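## Task

Remove the dust plug from just one LC port, the one in column 6 of 6 counting from the left, block 6 of 10 counting from the top, hole 1 of 4 counting from the top, and place that plug in the tray. Inspect it with the probe; as long as the latest inspection shows dirt, clean that port alone by taking the cleaner out of its holder and inserting it fully until its body bottoms out. Finish with an inspection showing a clean end face, the probe withdrawn and the cleaner returned to its holder. The probe only captures an image when it is fully inserted and still. Disturbing other items or using force may fail the task, and the robot must not fall or be left tilted.

## Robot and tools

Robot: a Rainbow Robotics RB-Y1 in simulation. It has a wheeled base (two drive wheels, two rear casters, no sideways motion), a folding leg and torso, a head camera (head_camera), and left and right 7-joint arms with parallel grippers, each carrying a wrist camera (left_wrist_camera, right_wrist_camera) in a case that sticks out sideways and can collide. The base is 0.58 m wide, extends 0.10 m ahead of the wheel axle and 0.57 m behind it, and sweeps a 0.58 m radius when spinning in place.

Frames: the base frame has its origin on the floor between the drive wheels, x forward, y to the left, z up, in metres. chest, left_hand and right_hand are printed in this frame; a hand point lies midway between its finger pads, with fingers along the hand's -z and closing along its x. Printed hand positions can be off, more so at long reach or under load. base_odometry is in the frame of the base at scene start, heading in rad, positive to the left; it only counts wheel rotation, so slip and bumps mislead it.

move: one action per call, plus optional cameras (list of names, or ["all"], or [] for none) and blocking (true by default: wait until everything rests; false: return within about 0.5 s while motion continues). The action may be:
- base: a velocity command {"x_m_s", "turn_rad_s", "for_s"}, sent together for for_s seconds, then stopping. x_m_s is forward speed, 0.005 to 0.4 m/s in either sign or 0; turn_rad_s is leftward turn rate, 0.02 to 1.509 rad/s either sign or 0; for_s 0.1 to 5 s. Omitted velocities are 0. Acceleration is 0.4 m/s² (turns 0.5 rad/s²), so it coasts up to 1 s (turns 3.1 s) afterwards. If |x_m_s| + 0.27·|turn_rad_s| exceeds 0.4 both are scaled down.
- joints: absolute targets keyed by joint name (rad, grippers in m of pad opening, 0 to 0.1). Key ranges: torso_squat_rad 0 to 1.2, torso_shift_rad -0.3 to 0.6, torso_pitch_rad -0.2 to 1.4 (positive leans forward), torso_yaw_rad -1.5 to 1.5 (positive left; raise both arms 0.2 rad or more sideways first); shoulder pitch ±2.356 (negative swings forward/up), left_shoulder_roll_rad 0 to 3.141 and right_shoulder_roll_rad -3.141 to 0 (away from body), shoulder yaw ±2.094, elbow -2.617 to 0.01 (negative bends), forearm roll ±3.141, wrist pitch -1.57 to 1.919, hand roll ±2.705, head_pan_rad ±0.523, head_tilt_rad -0.35 to 1.57 (positive looks down). Torso combos must also hold: squat+shift ≤ 1.52; squat−shift+pitch ≤ 1.57; shift+0.5·pitch−0.4·squat ≤ 0.7; shift+0.3·pitch−0.5·squat ≤ 0.39.
- target: an absolute hand pose {side "left"/"right", x, y, z in metres in the base frame (-3 to 3), quat_wxyz as printed by the hand lines}. It is solved once to joint angles, so the hand travels an arc; split long moves into short steps. Cannot be sent while another move runs.
- min_time_s (0.1 to 8): minimum duration of the arm, head and torso motions.
- contact_limits: gripper current limit in mA, 200 to 672.5 (starts at 672.5), lowering grip force; it persists.
To grip, command an opening at least 0.005 m below the object's width; "off_target" on a gripper is then normal.

wait(seconds 0 to 10, cameras): lets time pass and returns state. stop(cameras): brakes all running motions. zoom_image(camera, region [x0,y0,x1,y1] in pixels, at most 504 by 504): enlarges part of that camera's latest image. read_manual(section "licences"): licence text only. finished_scene(scene): ends the current scene, given its number; irreversible, and later calls in the same reply act on the next scene.

Result lines: "move" reports done or the worst status. base_status, joint_status and the hand statuses give done, moving, reached/short (hand within 10 mm and 2 degrees, or how far off), refused (with reason), off_target (resting away from target and maybe still pushing), not_followed (arm collision check withheld it), time_out, contact_stop (torso only), limit_stop_at_<name> (self-collision guard or limit), torque_fault, limit_stop_at_motor_heat. An unplanned stop or refusal cancels the later move, wait and finished_scene calls in that reply. on_its_own lists uncommanded behaviour. joint_positions, joint torques, external torques (outside push estimate), wrist force/torque (raw, offset, includes weight), motor_effort per wheel (percent; at rest usually under 30), wheel_motors_off, and lidar_m (12 sectors of 30 degrees, counter-clockwise from straight ahead, at 0.23 m height) help detect contact. The pictures line names the order of images.

Cautions: the base does not stop at obstacles and may push, spin or tip the robot; stalled wheels switch motors off for 2 s. Arms keep pressing on obstacles. Keep arms from striking or squeezing each other, including fingers and camera cases. Contact torque over a joint's limit (shoulders 63.7, elbow 32.7, wrist joints 22.7 N m) freezes the robot for 10 s; overheated motors (stretched arms, loads, pushing) brake an arm for 30 to 60 s. Avoid heavy loads far forward, hard stops while driving forward, dropping things, slamming, and bumping neighbouring ports or plugs.

Each tool is called after ">>>" by a JSON object that holds its "fn" and its "kwargs", one argument or row to a line.

## Session

I'll start by looking at the current state.

>>> {"fn": "move", "kwargs": {

}}

Scene clock: 0.00 s.
Joint torques (N m): no reading
External joint torques (N m): no reading
Wrist force (N): no reading
Wrist torque (N m): no reading
Wrist force, peak (N): no reading
base_odometry: x=+0.000 y=+0.000 heading=+0.000
lidar_m: 1.39 1.04 1.88 2.12 2.18 2.88 4.43 3.67 2.61 2.48 2.09 1.21
base_status: not commanded
joint_positions: torso_squat_rad=+0.350 torso_shift_rad=+0.000 torso_pitch_rad=+0.000 torso_yaw_rad=+0.000 left_shoulder_pitch_rad=+0.033 left_shoulder_roll_rad=+0.017 left_shoulder_yaw_rad=-0.002 left_elbow_rad=-0.267 left_forearm_roll_rad=+0.032 left_wrist_pitch_rad=-0.033 left_hand_roll_rad=-0.046 left_gripper_m=+0.099 right_shoulder_pitch_rad=+0.124 right_shoulder_roll_rad=-0.461 right_shoulder_yaw_rad=+0.702 right_elbow_rad=-1.460 right_forearm_roll_rad=+1.880 right_wrist_pitch_rad=+0.732 right_hand_roll_rad=-0.765 right_gripper_m=+0.046 head_pan_rad=+0.000 head_tilt_rad=+0.400
joint_status: not commanded
wheel_motors_off: 0
motor_effort: left_wheel=+1 right_wheel=+3
chest: x=-0.2280 y=-0.0003 z=+1.2475 quat_wxyz=(+1.000, +0.000, +0.000, +0.000) (m; base frame)
left_hand: x=-0.1149 y=+0.2334 z=+0.5723 quat_wxyz=(+0.991, +0.010, -0.134, -0.004) (m; base frame)
right_hand: x=+0.1726 y=-0.2106 z=+0.9215 quat_wxyz=(+0.499, -0.493, -0.501, +0.507) (m; base frame)
pictures: head_camera, left_wrist_camera, right_wrist_camera

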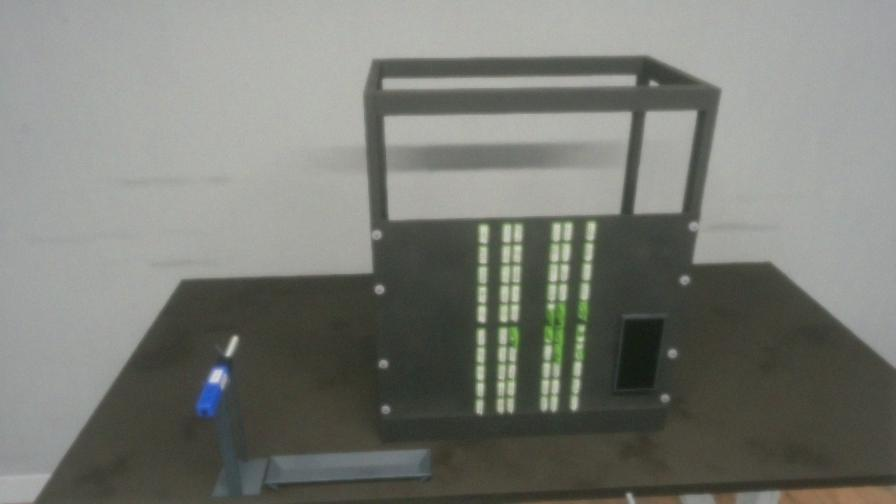

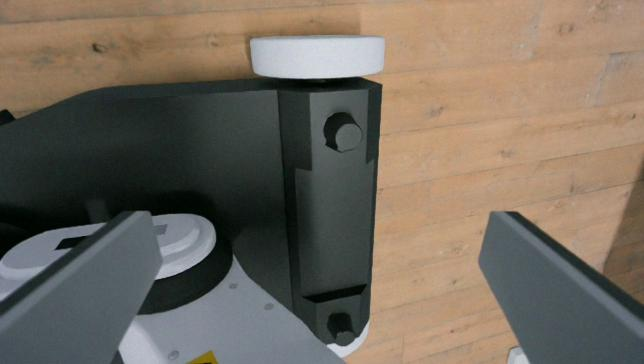

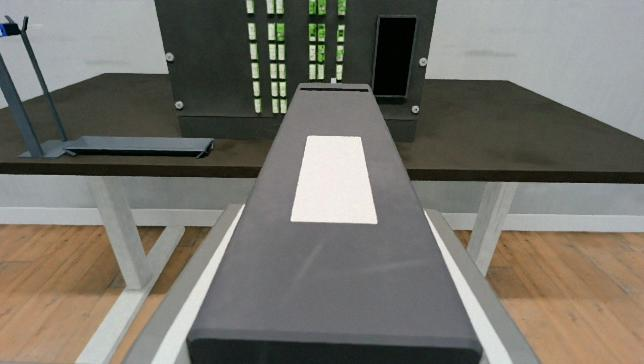

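>>> {"fn": "zoom_image", "kwargs": {
  "camera": "head_camera",
  "region": [360, 200, 720, 450]
}}

>>> {"fn": "zoom_image", "kwargs": {
  "camera": "right_wrist_camera",
  "region": [150, 0, 450, 180]
}}

>>> {"fn": "zoom_image", "kwargs": {
  "camera": "head_camera",
  "region": [180, 320, 450, 504]
}}

Scaled by 1.400 from the camera's 896x504 image, which has a finer 1280x720 frame.

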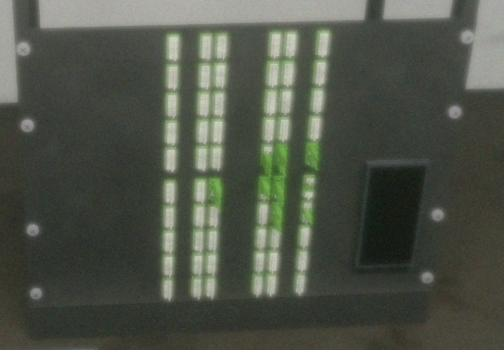

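Scaled by 1.680 from the camera's 644x364 image, which has a finer 1265x715 frame.

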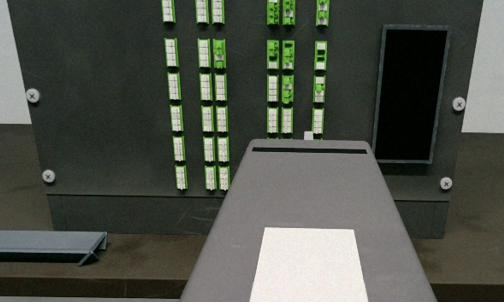

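Scaled by 1.867 from the camera's 896x504 image, which has a finer 1280x720 frame.

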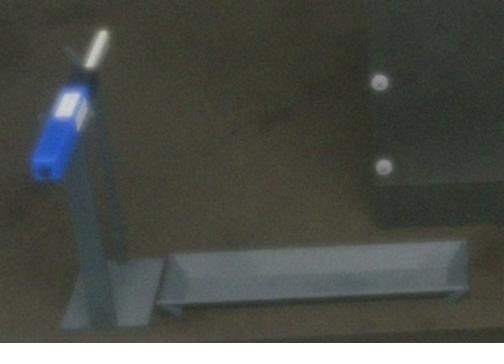

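>>> {"fn": "zoom_image", "kwargs": {
  "camera": "right_wrist_camera",
  "region": [240, 0, 440, 120]
}}

>>> {"fn": "zoom_image", "kwargs": {
  "camera": "right_wrist_camera",
  "region": [0, 0, 240, 180]
}}

Scaled by 2.520 from the camera's 644x364 image, which has a finer 1265x715 frame.

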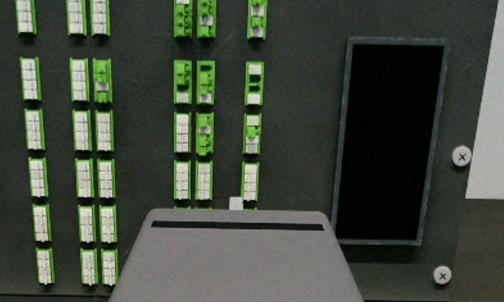

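Scaled by 2.100 from the camera's 644x364 image, which has a finer 1265x715 frame.

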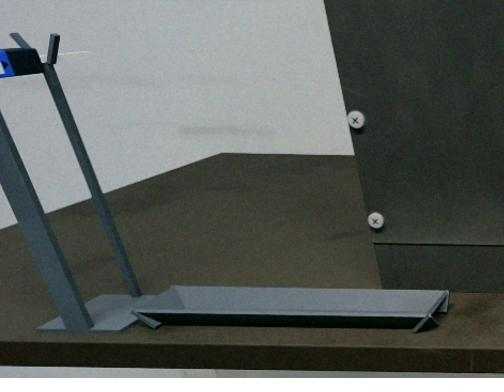

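>>> {"fn": "move", "kwargs": {
  "joints": {"left_shoulder_pitch_rad": 0.124, "left_shoulder_roll_rad": 0.461, "left_shoulder_yaw_rad": -0.702, "left_elbow_rad": -1.46, "left_forearm_roll_rad": -1.88, "left_wrist_pitch_rad": 0.732, "left_hand_roll_rad": 0.765, "left_gripper_m": 0.04, "head_tilt_rad": 0.45},
  "min_time_s": 3
}}

Scene clock: 5.80 s.
Joint torques (N m): left_arm=[-5.16 4.3 1.85 -8.78 -1.15 1.24 0.39] | right_arm=[-5.85 -3.46 -3.2 -8.21 0.91 1.7 0.1]
External joint torques (N m): left_arm=[1.42 1.16 -1.7 -0.69 -0.23 -0.12 0.38] | right_arm=[0.27 -0.18 0.17 -0.56 0.13 0.4 0.1]
Wrist force (N): left_arm=[-3.7 -6.7 4.4] | right_arm=[-1.3 10.3 -1.2]
Wrist torque (N m): left_arm=[0.39 -0.66 0.03] | right_arm=[-0.57 -0.36 -0.18]
Wrist force, peak (N): left_arm=[-3.7 -6.7 4.9] | right_arm=[-1.5 10.8 -1.2]
move: done
base_odometry: x=+0.000 y=+0.000 heading=+0.000
lidar_m: 1.39 1.03 1.89 2.12 2.18 2.88 4.43 3.67 2.62 2.48 2.08 1.21
base_status: not commanded
joint_positions: torso_squat_rad=+0.350 torso_shift_rad=+0.000 torso_pitch_rad=+0.000 torso_yaw_rad=+0.000 left_shoulder_pitch_rad=+0.124 left_shoulder_roll_rad=+0.461 left_shoulder_yaw_rad=-0.702 left_elbow_rad=-1.460 left_forearm_roll_rad=-1.880 left_wrist_pitch_rad=+0.732 left_hand_roll_rad=+0.765 left_gripper_m=+0.040 right_shoulder_pitch_rad=+0.124 right_shoulder_roll_rad=-0.461 right_shoulder_yaw_rad=+0.702 right_elbow_rad=-1.460 right_forearm_roll_rad=+1.880 right_wrist_pitch_rad=+0.732 right_hand_roll_rad=-0.765 right_gripper_m=+0.046 head_pan_rad=+0.000 head_tilt_rad=+0.450
joint_status: all done
wheel_motors_off: 0
motor_effort: left_wheel=+2(2) right_wheel=+1(3)
chest: x=-0.2280 y=-0.0003 z=+1.2475 quat_wxyz=(+1.000, +0.000, +0.000, +0.000) (m; base frame)
left_hand: x=+0.1728 y=+0.2100 z=+0.9215 quat_wxyz=(+0.499, +0.493, -0.501, -0.507) (m; base frame)
right_hand: x=+0.1726 y=-0.2106 z=+0.9214 quat_wxyz=(+0.499, -0.493, -0.501, +0.507) (m; base frame)
pictures: head_camera, left_wrist_camera, right_wrist_camera

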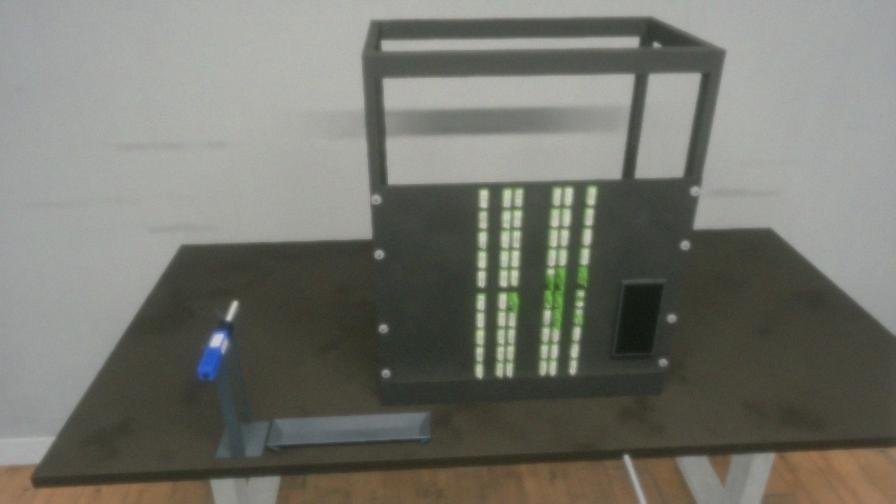

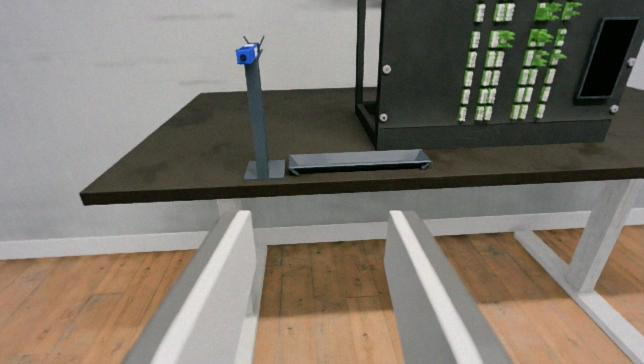

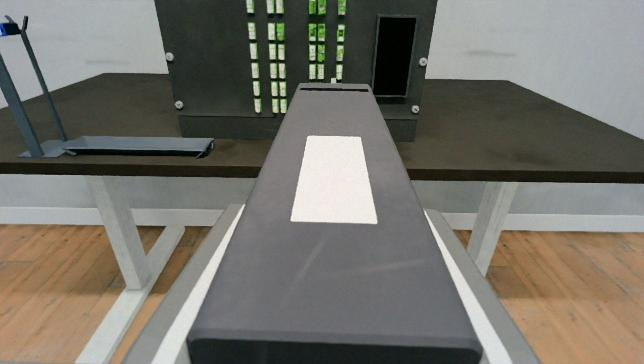

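>>> {"fn": "zoom_image", "kwargs": {
  "camera": "left_wrist_camera",
  "region": [440, 0, 644, 130]
}}

>>> {"fn": "zoom_image", "kwargs": {
  "camera": "left_wrist_camera",
  "region": [220, 20, 440, 200]
}}

Scaled by 2.471 from the camera's 644x364 image, which has a finer 1265x715 frame.

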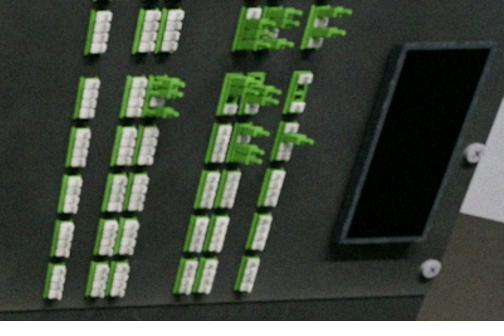

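Scaled by 2.291 from the camera's 644x364 image, which has a finer 1265x715 frame.

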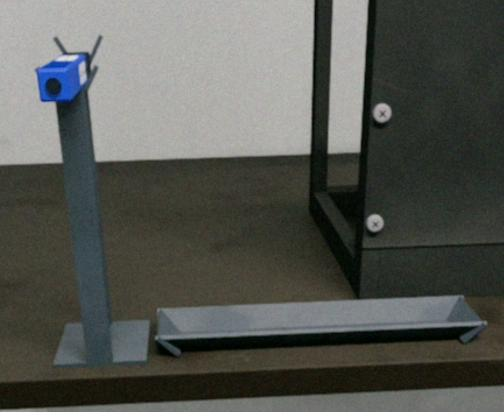

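>>> {"fn": "move", "kwargs": {
  "base": {"turn_rad_s": -0.5, "for_s": 1.6},
  "cameras": []
}}

>>> {"fn": "move", "kwargs": {
  "base": {"x_m_s": 0.2, "for_s": 1.4},
  "cameras": []
}}

>>> {"fn": "move", "kwargs": {
  "base": {"turn_rad_s": 0.5, "for_s": 1.7}
}}

Scene clock: 9.57 s.
Joint torques (N m): left_arm=[-5.51 4.58 1.98 -8.46 -1.22 1.26 0.25] | right_arm=[-7.22 -3.22 -2.99 -8.05 0.92 1.57 0.11]
External joint torques (N m): left_arm=[1.07 1.43 -1.57 -0.37 -0.3 -0.1 0.24] | right_arm=[-1.1 0.06 0.38 -0.39 0.14 0.28 0.11]
Wrist force (N): left_arm=[-3.9 -6.6 4.5] | right_arm=[-1.3 10.5 -1.1]
Wrist torque (N m): left_arm=[0.38 -0.69 0.03] | right_arm=[-0.61 -0.35 -0.18]
Wrist force, peak (N): left_arm=[-3.8 -6.8 4.8] | right_arm=[-1.6 10.6 -1.1]
move: done
base_odometry: x=+0.000 y=+0.000 heading=-0.800
lidar_m: 1.22 1.39 1.04 1.56 2.13 2.12 2.37 3.85 4.43 2.99 2.49 2.48
base_status: done (sent for 1.6 of 1.6 s)
joint_positions: torso_squat_rad=+0.350 torso_shift_rad=+0.000 torso_pitch_rad=+0.000 torso_yaw_rad=+0.000 left_shoulder_pitch_rad=+0.124 left_shoulder_roll_rad=+0.461 left_shoulder_yaw_rad=-0.702 left_elbow_rad=-1.460 left_forearm_roll_rad=-1.880 left_wrist_pitch_rad=+0.732 left_hand_roll_rad=+0.765 left_gripper_m=+0.040 right_shoulder_pitch_rad=+0.124 right_shoulder_roll_rad=-0.461 right_shoulder_yaw_rad=+0.702 right_elbow_rad=-1.460 right_forearm_roll_rad=+1.880 right_wrist_pitch_rad=+0.732 right_hand_roll_rad=-0.765 right_gripper_m=+0.046 head_pan_rad=+0.000 head_tilt_rad=+0.450
joint_status: not commanded
wheel_motors_off: 0
motor_effort: left_wheel=+12(30) right_wheel=+2(19)
chest: x=-0.2280 y=-0.0004 z=+1.2475 quat_wxyz=(+1.000, +0.000, +0.000, +0.000) (m; base frame)
left_hand: x=+0.1727 y=+0.2100 z=+0.9214 quat_wxyz=(+0.499, +0.493, -0.501, -0.507) (m; base frame)
right_hand: x=+0.1726 y=-0.2107 z=+0.9214 quat_wxyz=(+0.499, -0.493, -0.501, +0.507) (m; base frame)
pictures: none
No camera images: "cameras" was empty.

Scene clock: 12.40 s.
Joint torques (N m): left_arm=[-6.69 4.15 2.16 -8.4 -1.09 1.3 0.31] | right_arm=[-7.67 -3.4 -3.7 -8.15 0.77 1.67 -0.05]
External joint torques (N m): left_arm=[-0.12 1 -1.39 -0.32 -0.17 -0.05 0.3] | right_arm=[-1.56 -0.13 -0.34 -0.49 -0.01 0.37 -0.05]
Wrist force (N): left_arm=[-3.7 -6.6 4.4] | right_arm=[-1.2 10.3 -1.2]
Wrist torque (N m): left_arm=[0.38 -0.67 0.03] | right_arm=[-0.57 -0.35 -0.18]
Wrist force, peak (N): left_arm=[-3.8 -7.0 5.0] | right_arm=[-1.0 10.7 -1.2]
move: done
base_odometry: x=+0.195 y=-0.201 heading=-0.801
lidar_m: 0.94 1.00 1.21 0.99 2.21 2.33 2.62 4.22 4.61 2.73 2.27 2.27
base_status: done (sent for 1.4 of 1.4 s)
joint_positions: torso_squat_rad=+0.350 torso_shift_rad=+0.000 torso_pitch_rad=+0.000 torso_yaw_rad=+0.000 left_shoulder_pitch_rad=+0.124 left_shoulder_roll_rad=+0.461 left_shoulder_yaw_rad=-0.702 left_elbow_rad=-1.460 left_forearm_roll_rad=-1.880 left_wrist_pitch_rad=+0.732 left_hand_roll_rad=+0.765 left_gripper_m=+0.040 right_shoulder_pitch_rad=+0.124 right_shoulder_roll_rad=-0.461 right_shoulder_yaw_rad=+0.702 right_elbow_rad=-1.460 right_forearm_roll_rad=+1.880 right_wrist_pitch_rad=+0.732 right_hand_roll_rad=-0.765 right_gripper_m=+0.046 head_pan_rad=+0.000 head_tilt_rad=+0.450
joint_status: not commanded
wheel_motors_off: 0
motor_effort: left_wheel=-11(36) right_wheel=+9(30)
chest: x=-0.2279 y=-0.0004 z=+1.2475 quat_wxyz=(+1.000, +0.000, +0.000, +0.000) (m; base frame)
left_hand: x=+0.1727 y=+0.2100 z=+0.9213 quat_wxyz=(+0.499, +0.493, -0.501, -0.507) (m; base frame)
right_hand: x=+0.1726 y=-0.2107 z=+0.9213 quat_wxyz=(+0.499, -0.493, -0.501, +0.507) (m; base frame)
pictures: none
No camera images: "cameras" was empty.

Scene clock: 15.50 s.
Joint torques (N m): left_arm=[-6.49 4.04 2 -8.45 -1.05 1.17 0.29] | right_arm=[-7.58 -3.3 -3.44 -8.34 0.92 1.69 0.14]
External joint torques (N m): left_arm=[0.08 0.88 -1.56 -0.37 -0.13 -0.18 0.28] | right_arm=[-1.47 -0.03 -0.09 -0.68 0.14 0.39 0.14]
Wrist force (N): left_arm=[-3.7 -6.6 4.3] | right_arm=[-1.3 10.5 -1.3]
Wrist torque (N m): left_arm=[0.38 -0.66 0.04] | right_arm=[-0.59 -0.39 -0.17]
Wrist force, peak (N): left_arm=[-3.5 -7.0 4.5] | right_arm=[-1.4 10.7 -1.2]
move: done
base_odometry: x=+0.195 y=-0.201 heading=+0.049
lidar_m: 1.21 0.98 1.73 2.33 2.42 3.33 4.61 3.23 2.35 2.27 1.72 0.94
base_status: done (sent for 1.7 of 1.7 s)
joint_positions: torso_squat_rad=+0.350 torso_shift_rad=+0.000 torso_pitch_rad=+0.000 torso_yaw_rad=+0.000 left_shoulder_pitch_rad=+0.124 left_shoulder_roll_rad=+0.461 left_shoulder_yaw_rad=-0.702 left_elbow_rad=-1.460 left_forearm_roll_rad=-1.880 left_wrist_pitch_rad=+0.732 left_hand_roll_rad=+0.765 left_gripper_m=+0.040 right_shoulder_pitch_rad=+0.124 right_shoulder_roll_rad=-0.461 right_shoulder_yaw_rad=+0.702 right_elbow_rad=-1.460 right_forearm_roll_rad=+1.880 right_wrist_pitch_rad=+0.732 right_hand_roll_rad=-0.765 right_gripper_m=+0.046 head_pan_rad=+0.000 head_tilt_rad=+0.450
joint_status: not commanded
wheel_motors_off: 0
motor_effort: left_wheel=+4(37) right_wheel=+10(25)
chest: x=-0.2279 y=-0.0004 z=+1.2475 quat_wxyz=(+1.000, +0.000, +0.000, +0.000) (m; base frame)
left_hand: x=+0.1727 y=+0.2101 z=+0.9213 quat_wxyz=(+0.499, +0.493, -0.501, -0.507) (m; base frame)
right_hand: x=+0.1726 y=-0.2107 z=+0.9213 quat_wxyz=(+0.499, -0.493, -0.501, +0.507) (m; base frame)
pictures: head_camera, left_wrist_camera, right_wrist_camera

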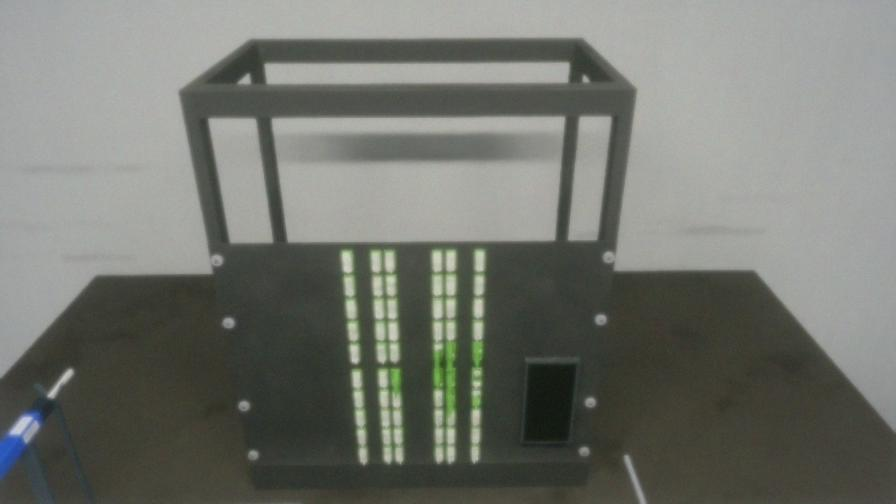

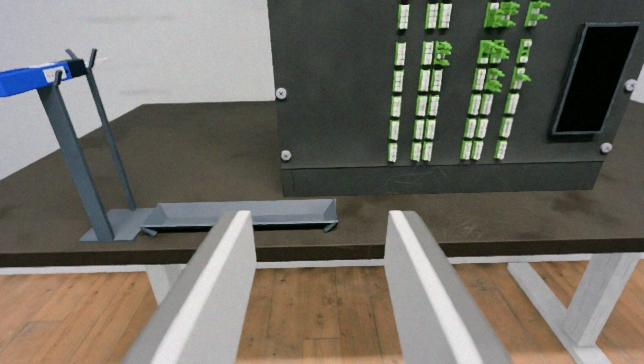

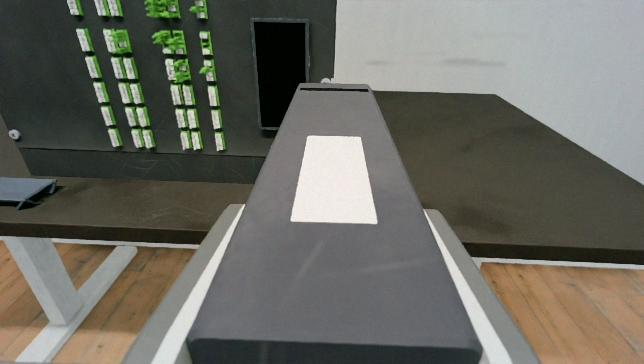

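>>> {"fn": "move", "kwargs": {
  "base": {"x_m_s": 0.15, "for_s": 1.0}
}}

Scene clock: 18.13 s.
Joint torques (N m): left_arm=[-6.47 3.91 2.4 -8.15 -1.2 1.22 0.16] | right_arm=[-41.46 -3.43 -21.38 -15.62 1.2 3.65 0.14]
External joint torques (N m): left_arm=[0.13 0.76 -1.16 -0.06 -0.28 -0.14 0.15] | right_arm=[-35.53 -0.17 -18.08 -7.99 0.43 2.35 0.14]
Wrist force (N): left_arm=[-3.6 -6.8 4.3] | right_arm=[0.8 15.5 86.1]
Wrist torque (N m): left_arm=[0.38 -0.65 0.03] | right_arm=[-0.22 -1.00 -0.15]
Wrist force, peak (N): left_arm=[-4.0 -6.7 4.6] | right_arm=[0.7 12.6 109.2]
move: done
base_odometry: x=+0.344 y=-0.193 heading=+0.049
lidar_m: 1.06 0.88 0.88 2.33 2.42 3.33 4.76 3.22 2.35 2.27 1.52 0.83
base_status: done (sent for 1 of 1 s)
joint_positions: torso_squat_rad=+0.350 torso_shift_rad=-0.001 torso_pitch_rad=-0.001 torso_yaw_rad=-0.001 left_shoulder_pitch_rad=+0.124 left_shoulder_roll_rad=+0.461 left_shoulder_yaw_rad=-0.702 left_elbow_rad=-1.460 left_forearm_roll_rad=-1.880 left_wrist_pitch_rad=+0.732 left_hand_roll_rad=+0.765 left_gripper_m=+0.040 right_shoulder_pitch_rad=+0.133 right_shoulder_roll_rad=-0.461 right_shoulder_yaw_rad=+0.706 right_elbow_rad=-1.458 right_forearm_roll_rad=+1.880 right_wrist_pitch_rad=+0.731 right_hand_roll_rad=-0.765 right_gripper_m=+0.046 head_pan_rad=+0.000 head_tilt_rad=+0.450
joint_status: not commanded
wheel_motors_off: 0
motor_effort: left_wheel=+22(38) right_wheel=+11(30)
chest: x=-0.2289 y=-0.0004 z=+1.2474 quat_wxyz=(+1.000, +0.000, +0.000, +0.000) (m; base frame)
left_hand: x=+0.1722 y=+0.2098 z=+0.9217 quat_wxyz=(+0.498, +0.493, -0.502, -0.507) (m; base frame)
right_hand: x=+0.1675 y=-0.2106 z=+0.9168 quat_wxyz=(+0.501, -0.490, -0.498, +0.510) (m; base frame)
pictures: head_camera, left_wrist_camera, right_wrist_camera

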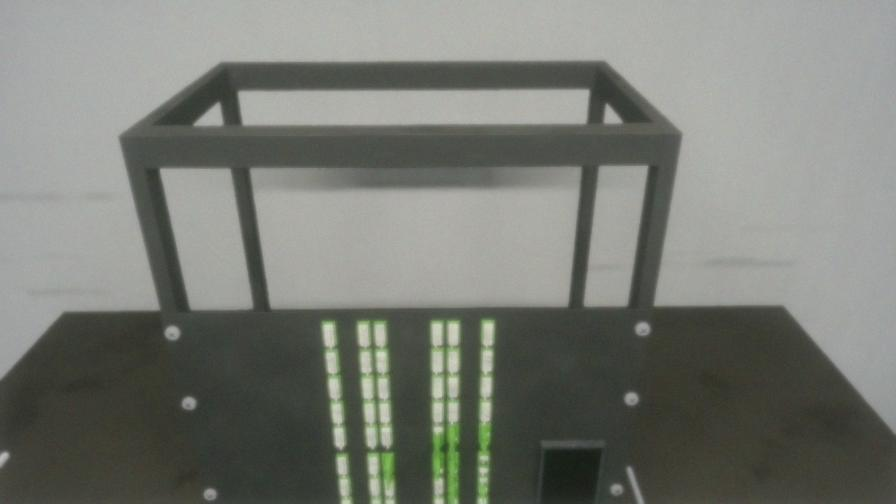

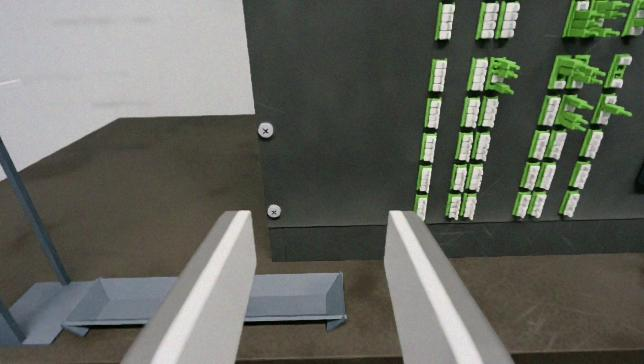

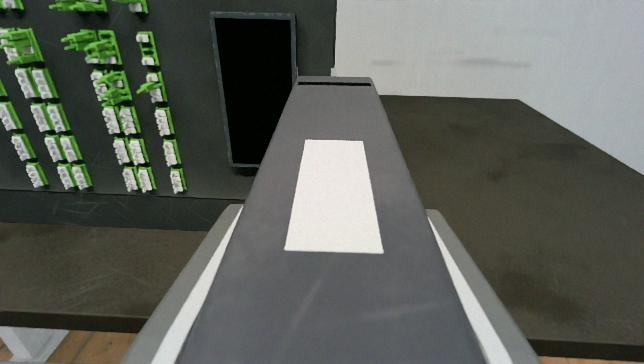

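>>> {"fn": "move", "kwargs": {
  "base": {"x_m_s": -0.1, "for_s": 0.8}
}}

Scene clock: 20.37 s.
Joint torques (N m): left_arm=[-6.37 3.74 2.07 -8.18 -1.11 1.23 0.36] | right_arm=[-8.55 -2.87 -5.48 -8.55 1.21 1.95 -0.06]
External joint torques (N m): left_arm=[0.2 0.59 -1.48 -0.1 -0.19 -0.12 0.35] | right_arm=[-2.45 0.41 -2.13 -0.89 0.43 0.65 -0.05]
Wrist force (N): left_arm=[-3.7 -6.5 4.3] | right_arm=[-1.1 10.4 -1.2]
Wrist torque (N m): left_arm=[0.36 -0.63 0.04] | right_arm=[-0.62 -0.35 -0.19]
Wrist force, peak (N): left_arm=[-3.5 -6.9 4.7] | right_arm=[1.4 15.4 87.5]
move: done
base_odometry: x=+0.264 y=-0.197 heading=+0.048
lidar_m: 1.14 0.94 1.62 2.33 2.42 3.33 4.68 3.24 2.35 2.27 1.63 0.90
base_status: done (sent for 0.8 of 0.8 s)
joint_positions: torso_squat_rad=+0.350 torso_shift_rad=+0.000 torso_pitch_rad=+0.000 torso_yaw_rad=+0.000 left_shoulder_pitch_rad=+0.124 left_shoulder_roll_rad=+0.461 left_shoulder_yaw_rad=-0.702 left_elbow_rad=-1.460 left_forearm_roll_rad=-1.880 left_wrist_pitch_rad=+0.732 left_hand_roll_rad=+0.765 left_gripper_m=+0.040 right_shoulder_pitch_rad=+0.124 right_shoulder_roll_rad=-0.461 right_shoulder_yaw_rad=+0.702 right_elbow_rad=-1.460 right_forearm_roll_rad=+1.880 right_wrist_pitch_rad=+0.732 right_hand_roll_rad=-0.765 right_gripper_m=+0.046 head_pan_rad=+0.000 head_tilt_rad=+0.450
joint_status: not commanded
wheel_motors_off: 0
motor_effort: left_wheel=-11(15) right_wheel=+10(24)
chest: x=-0.2281 y=-0.0004 z=+1.2475 quat_wxyz=(+1.000, +0.000, +0.000, +0.000) (m; base frame)
left_hand: x=+0.1726 y=+0.2100 z=+0.9214 quat_wxyz=(+0.499, +0.493, -0.501, -0.507) (m; base frame)
right_hand: x=+0.1723 y=-0.2106 z=+0.9211 quat_wxyz=(+0.499, -0.493, -0.501, +0.507) (m; base frame)
pictures: head_camera, left_wrist_camera, right_wrist_camera

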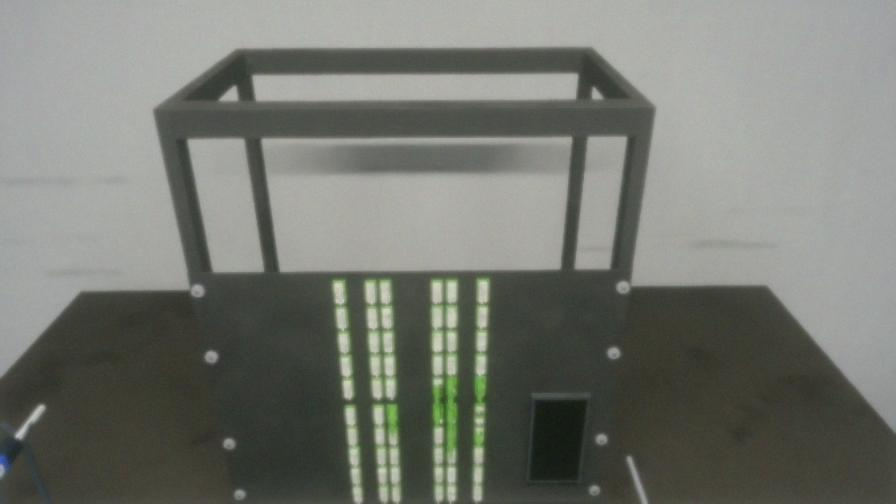

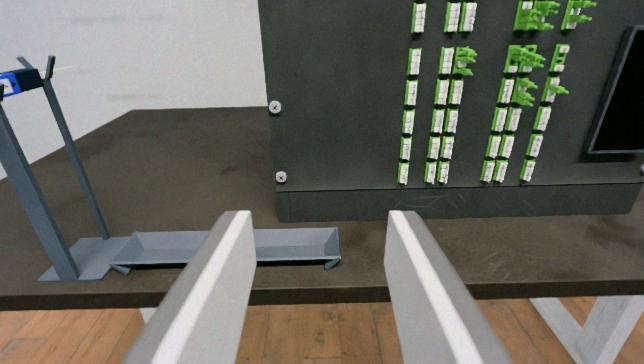

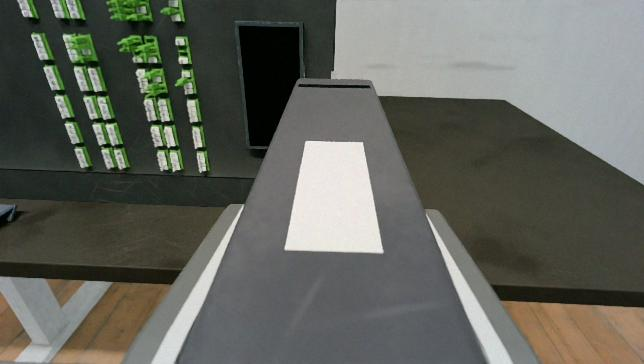

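>>> {"fn": "zoom_image", "kwargs": {
  "camera": "right_wrist_camera",
  "region": [240, 0, 440, 120]
}}

>>> {"fn": "zoom_image", "kwargs": {
  "camera": "head_camera",
  "region": [496, 354, 746, 504]
}}

Scaled by 2.520 from the camera's 644x364 image, which has a finer 1265x715 frame.

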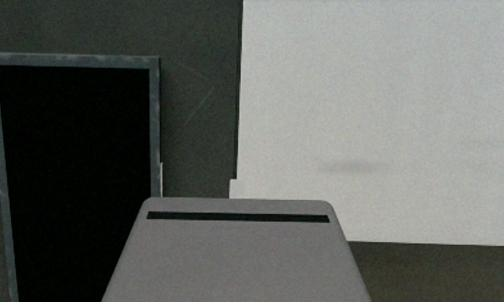

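Scaled by 2.016 from the camera's 896x504 image, which has a finer 1280x720 frame.

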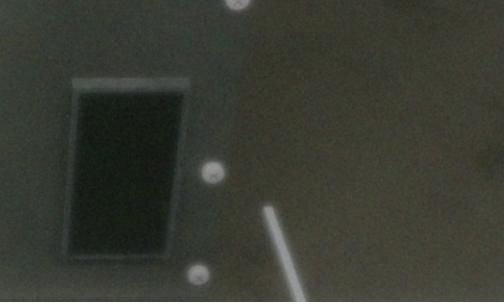

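>>> {"fn": "zoom_image", "kwargs": {
  "camera": "left_wrist_camera",
  "region": [480, 0, 620, 110]
}}

>>> {"fn": "zoom_image", "kwargs": {
  "camera": "right_wrist_camera",
  "region": [100, 0, 240, 110]
}}

Scaled by 3.600 from the camera's 644x364 image, which has a finer 1265x715 frame.

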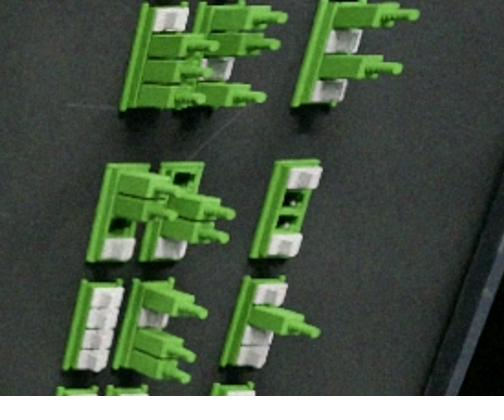

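Scaled by 3.600 from the camera's 644x364 image, which has a finer 1265x715 frame.

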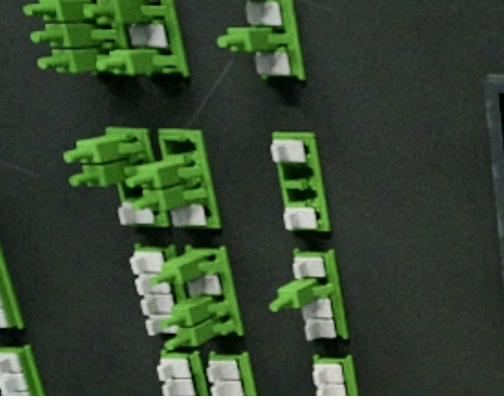

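>>> {"fn": "move", "kwargs": {
  "target": {"side": "right", "x": 0.10, "y": -0.27, "z": 1.02, "quat_wxyz": [0.5, -0.5, -0.5, 0.5]},
  "min_time_s": 2
}}

Scene clock: 24.73 s.
Joint torques (N m): left_arm=[-6.55 4.11 1.92 -8.11 -1.27 1.16 0.27] | right_arm=[-1.21 -7.98 -5.85 -9.04 1.12 1.23 0.14]
External joint torques (N m): left_arm=[0.02 0.96 -1.64 -0.03 -0.35 -0.19 0.25] | right_arm=[0.15 -1.6 -1.65 -0.91 0.23 0.24 0.15]
Wrist force (N): left_arm=[-3.7 -6.6 4.3] | right_arm=[-1.1 10.4 -1.4]
Wrist torque (N m): left_arm=[0.37 -0.66 0.03] | right_arm=[-0.59 -0.32 -0.20]
Wrist force, peak (N): left_arm=[-3.9 -6.9 4.5] | right_arm=[-1.1 10.8 -1.4]
move: done
base_odometry: x=+0.264 y=-0.197 heading=+0.048
lidar_m: 1.14 0.94 1.63 2.33 2.42 3.33 4.68 3.24 2.35 2.27 1.63 0.89
base_status: not commanded
joint_positions: torso_squat_rad=+0.350 torso_shift_rad=+0.000 torso_pitch_rad=+0.000 torso_yaw_rad=+0.000 left_shoulder_pitch_rad=+0.124 left_shoulder_roll_rad=+0.461 left_shoulder_yaw_rad=-0.702 left_elbow_rad=-1.460 left_forearm_roll_rad=-1.880 left_wrist_pitch_rad=+0.732 left_hand_roll_rad=+0.765 left_gripper_m=+0.040 right_shoulder_pitch_rad=+0.485 right_shoulder_roll_rad=-0.767 right_shoulder_yaw_rad=+0.565 right_elbow_rad=-2.063 right_forearm_roll_rad=+1.685 right_wrist_pitch_rad=+0.691 right_hand_roll_rad=-0.565 right_gripper_m=+0.046 head_pan_rad=+0.000 head_tilt_rad=+0.450
joint_status: all done
wheel_motors_off: 0
motor_effort: left_wheel=-11(11) right_wheel=+9(11)
chest: x=-0.2281 y=-0.0004 z=+1.2475 quat_wxyz=(+1.000, +0.000, +0.000, +0.000) (m; base frame)
left_hand: x=+0.1726 y=+0.2100 z=+0.9214 quat_wxyz=(+0.499, +0.493, -0.501, -0.507) (m; base frame)
right_hand: x=+0.0999 y=-0.2697 z=+1.0197 quat_wxyz=(+0.500, -0.500, -0.501, +0.500) (m; base frame)
right_hand_status: reached (checked arc, planned for 2.0 s): 0 mm and 0.1 deg off.
pictures: head_camera, left_wrist_camera, right_wrist_camera

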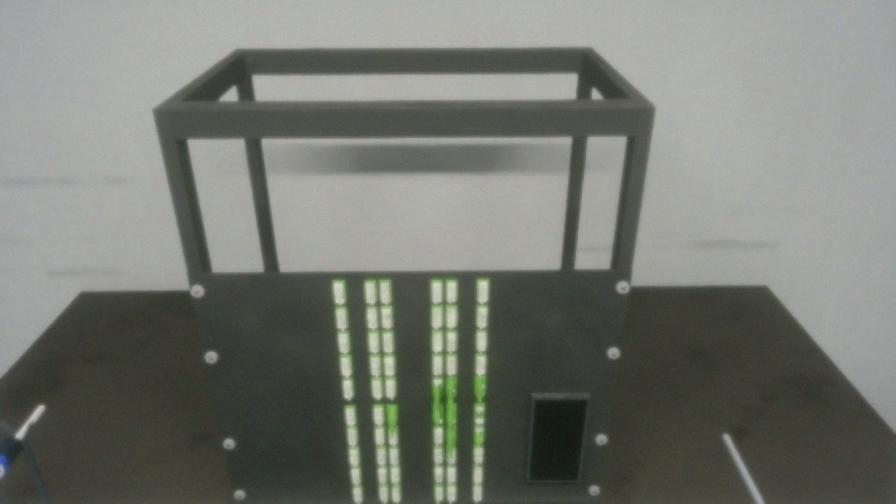

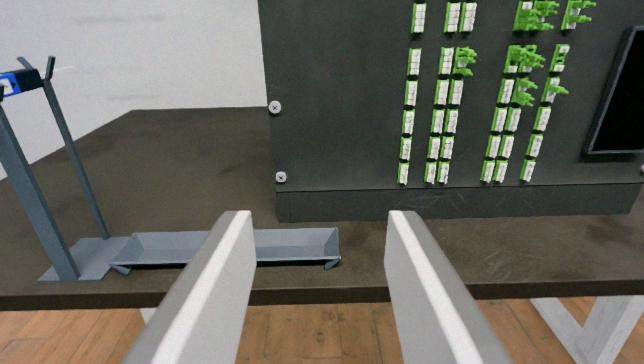

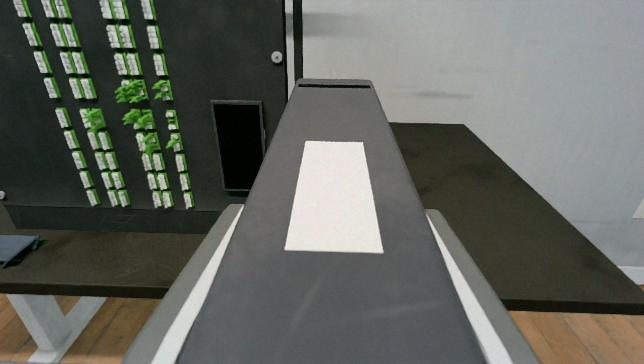

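>>> {"fn": "move", "kwargs": {
  "joints": {"torso_yaw_rad": -0.6, "head_pan_rad": 0.45},
  "min_time_s": 2,
  "cameras": ["head_camera"]
}}

>>> {"fn": "move", "kwargs": {
  "joints": {"torso_squat_rad": 0.6, "torso_shift_rad": 0.35},
  "min_time_s": 2
}}

Scene clock: 27.17 s.
Joint torques (N m): left_arm=[-6.57 4.01 2 -7.99 -1.08 1.2 0.32] | right_arm=[-1.97 -7.8 -6.24 -9.05 1.19 1.16 0.21]
External joint torques (N m): left_arm=[0 0.87 -1.55 0.09 -0.16 -0.16 0.31] | right_arm=[-0.61 -1.42 -2.04 -0.91 0.3 0.16 0.21]
Wrist force (N): left_arm=[-3.8 -6.5 4.2] | right_arm=[-1.1 10.4 -1.4]
Wrist torque (N m): left_arm=[0.35 -0.66 0.03] | right_arm=[-0.61 -0.32 -0.19]
Wrist force, peak (N): left_arm=[-4.1 -6.8 4.5] | right_arm=[-1.3 10.7 -1.2]
move: done
base_odometry: x=+0.264 y=-0.197 heading=+0.048
lidar_m: 1.13 0.94 1.62 2.33 2.42 3.33 4.68 3.24 2.35 2.27 1.62 0.89
base_status: not commanded
joint_positions: torso_squat_rad=+0.350 torso_shift_rad=+0.000 torso_pitch_rad=+0.000 torso_yaw_rad=-0.600 left_shoulder_pitch_rad=+0.124 left_shoulder_roll_rad=+0.461 left_shoulder_yaw_rad=-0.702 left_elbow_rad=-1.460 left_forearm_roll_rad=-1.880 left_wrist_pitch_rad=+0.732 left_hand_roll_rad=+0.765 left_gripper_m=+0.040 right_shoulder_pitch_rad=+0.485 right_shoulder_roll_rad=-0.767 right_shoulder_yaw_rad=+0.565 right_elbow_rad=-2.063 right_forearm_roll_rad=+1.685 right_wrist_pitch_rad=+0.691 right_hand_roll_rad=-0.565 right_gripper_m=+0.046 head_pan_rad=+0.450 head_tilt_rad=+0.450
joint_status: all done
wheel_motors_off: 0
motor_effort: left_wheel=-11(11) right_wheel=+11(12)
chest: x=-0.2281 y=-0.0004 z=+1.2475 quat_wxyz=(+0.955, +0.000, +0.000, -0.296) (m; base frame)
left_hand: x=+0.2214 y=-0.0529 z=+0.9214 quat_wxyz=(+0.327, +0.323, -0.625, -0.631) (m; base frame)
right_hand: x=-0.1094 y=-0.4078 z=+1.0197 quat_wxyz=(+0.625, -0.625, -0.331, +0.330) (m; base frame)
pictures: head_camera

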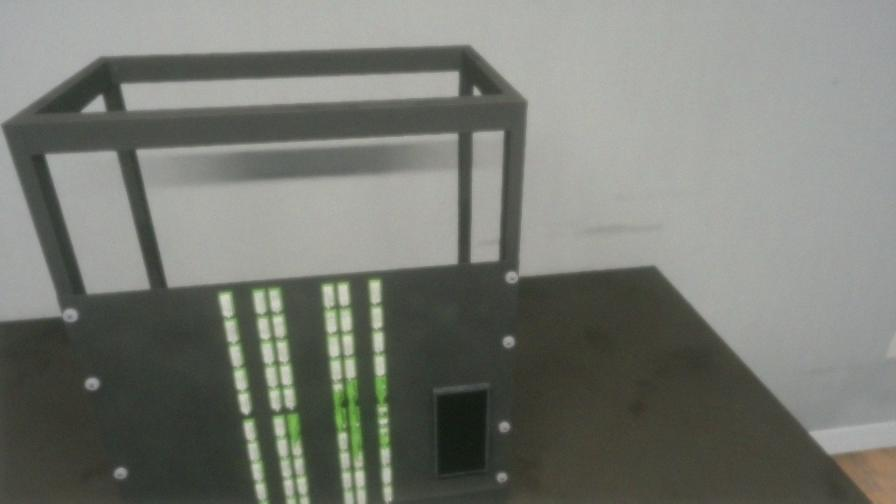

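Scene clock: 30.30 s.
Joint torques (N m): left_arm=[-6.4 4.1 2.19 -8.16 -1.19 1.2 0.35] | right_arm=[-1.63 -8.18 -5.81 -8.9 1.17 1.24 0.05]
External joint torques (N m): left_arm=[0.16 0.96 -1.35 -0.08 -0.26 -0.15 0.34] | right_arm=[-0.28 -1.79 -1.61 -0.77 0.28 0.24 0.05]
Wrist force (N): left_arm=[-3.8 -6.6 4.2] | right_arm=[-1.0 10.3 -1.4]
Wrist torque (N m): left_arm=[0.38 -0.67 0.00] | right_arm=[-0.57 -0.30 -0.20]
Wrist force, peak (N): left_arm=[-3.8 -7.0 4.3] | right_arm=[-0.7 10.7 -1.5]
move: done
base_odometry: x=+0.264 y=-0.197 heading=+0.048
lidar_m: 1.14 0.93 1.62 2.33 2.42 3.32 4.68 3.23 2.36 2.27 1.62 0.89
base_status: not commanded
joint_positions: torso_squat_rad=+0.600 torso_shift_rad=+0.350 torso_pitch_rad=+0.000 torso_yaw_rad=-0.600 left_shoulder_pitch_rad=+0.124 left_shoulder_roll_rad=+0.461 left_shoulder_yaw_rad=-0.702 left_elbow_rad=-1.460 left_forearm_roll_rad=-1.880 left_wrist_pitch_rad=+0.732 left_hand_roll_rad=+0.765 left_gripper_m=+0.040 right_shoulder_pitch_rad=+0.485 right_shoulder_roll_rad=-0.767 right_shoulder_yaw_rad=+0.565 right_elbow_rad=-2.063 right_forearm_roll_rad=+1.685 right_wrist_pitch_rad=+0.691 right_hand_roll_rad=-0.565 right_gripper_m=+0.046 head_pan_rad=+0.450 head_tilt_rad=+0.450
joint_status: all done
wheel_motors_off: 0
motor_effort: left_wheel=-11(12) right_wheel=+8(12)
chest: x=-0.0298 y=-0.0003 z=+1.1326 quat_wxyz=(+0.955, +0.000, +0.000, -0.296) (m; base frame)
left_hand: x=+0.4196 y=-0.0528 z=+0.8064 quat_wxyz=(+0.327, +0.323, -0.625, -0.632) (m; base frame)
right_hand: x=+0.0888 y=-0.4077 z=+0.9049 quat_wxyz=(+0.625, -0.625, -0.331, +0.330) (m; base frame)
pictures: head_camera, left_wrist_camera, right_wrist_camera

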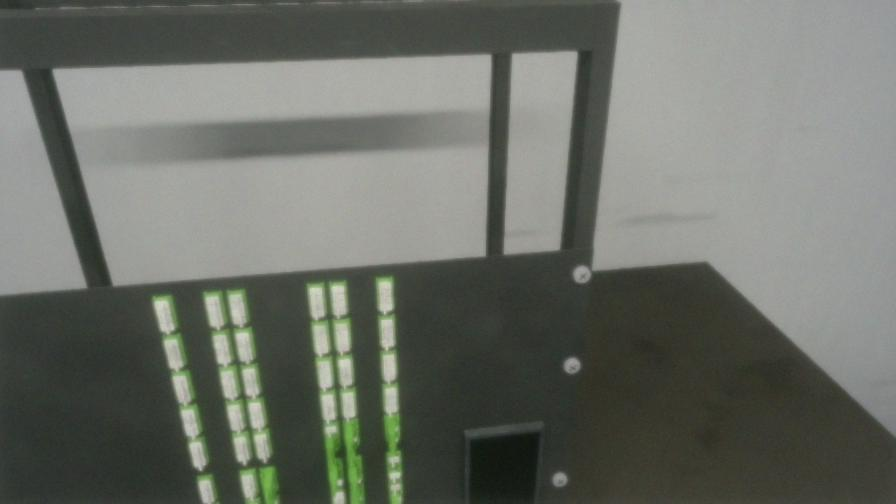

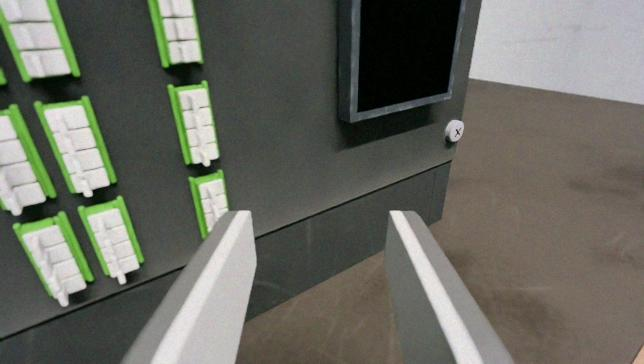

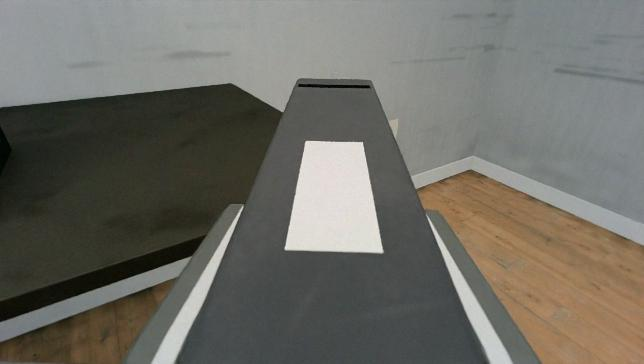

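>>> {"fn": "move", "kwargs": {
  "target": {"side": "left", "x": 0.38, "y": -0.07, "z": 0.94, "quat_wxyz": [0.5, 0.5, -0.5, -0.5]},
  "min_time_s": 2.5
}}

Scene clock: 30.80 s.
Joint torques (N m): left_arm=[-6.59 3.93 2.27 -8.11 -1.16 1.16 0.37] | right_arm=[-1.61 -7.81 -6.38 -8.91 1.15 1.19 0.19]
External joint torques (N m): left_arm=[-0.03 0.79 -1.27 -0.02 -0.24 -0.2 0.36] | right_arm=[-0.25 -1.42 -2.17 -0.77 0.26 0.19 0.2]
Wrist force (N): left_arm=[-3.9 -6.6 4.3] | right_arm=[-0.9 10.5 -1.3]
Wrist torque (N m): left_arm=[0.37 -0.69 0.00] | right_arm=[-0.59 -0.29 -0.20]
Wrist force, peak (N): left_arm=[-3.9 -6.9 4.2] | right_arm=[-0.7 10.7 -1.3]
move: refused
base_odometry: x=+0.264 y=-0.197 heading=+0.048
lidar_m: 1.13 0.94 1.63 2.33 2.41 3.32 4.68 3.24 2.36 2.27 1.63 0.90
base_status: not commanded
joint_positions: torso_squat_rad=+0.600 torso_shift_rad=+0.350 torso_pitch_rad=+0.000 torso_yaw_rad=-0.600 left_shoulder_pitch_rad=+0.124 left_shoulder_roll_rad=+0.461 left_shoulder_yaw_rad=-0.702 left_elbow_rad=-1.460 left_forearm_roll_rad=-1.880 left_wrist_pitch_rad=+0.732 left_hand_roll_rad=+0.765 left_gripper_m=+0.040 right_shoulder_pitch_rad=+0.485 right_shoulder_roll_rad=-0.767 right_shoulder_yaw_rad=+0.565 right_elbow_rad=-2.063 right_forearm_roll_rad=+1.685 right_wrist_pitch_rad=+0.691 right_hand_roll_rad=-0.565 right_gripper_m=+0.046 head_pan_rad=+0.450 head_tilt_rad=+0.450
joint_status: not commanded
wheel_motors_off: 0
motor_effort: left_wheel=-12(12) right_wheel=+9(9)
chest: x=-0.0298 y=-0.0003 z=+1.1326 quat_wxyz=(+0.955, +0.000, +0.000, -0.296) (m; base frame)
left_hand: x=+0.4196 y=-0.0528 z=+0.8064 quat_wxyz=(+0.327, +0.323, -0.625, -0.632) (m; base frame)
left_hand_status: refused: the posture found for that pose stands 18 mm from the torso (limit 20 mm). Nothing moved. The solve starts from where the arm stands: from another posture it may find a clear one.
right_hand: x=+0.0888 y=-0.4077 z=+0.9049 quat_wxyz=(+0.625, -0.625, -0.331, +0.330) (m; base frame)
pictures: head_camera, left_wrist_camera, right_wrist_camera

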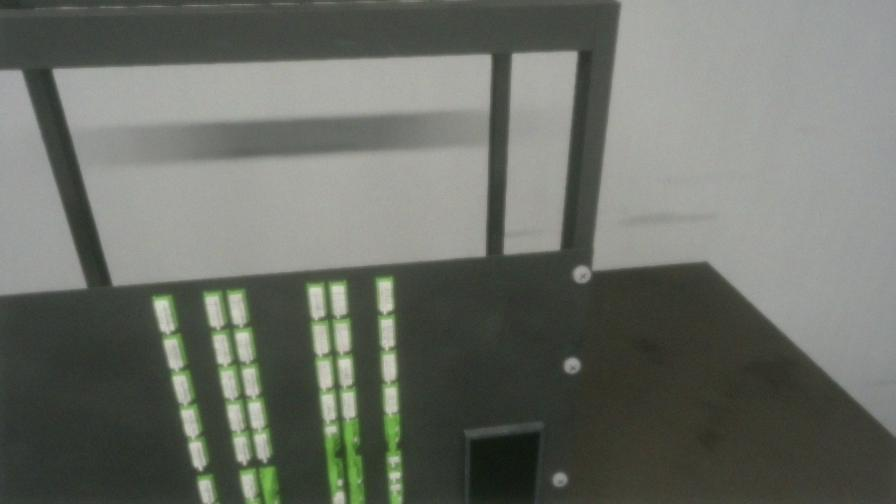

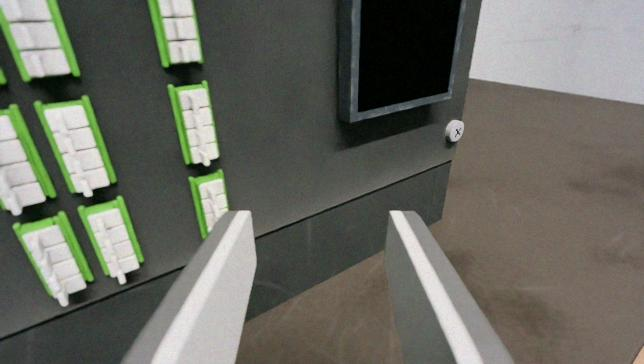

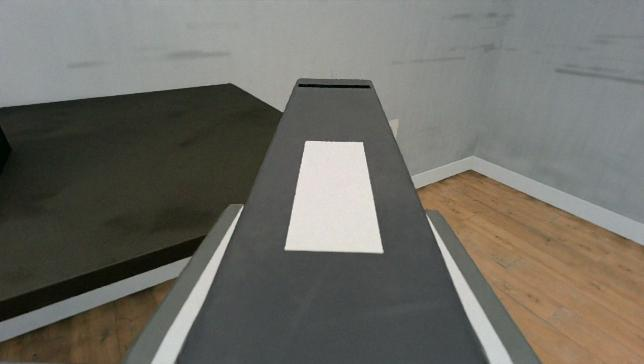

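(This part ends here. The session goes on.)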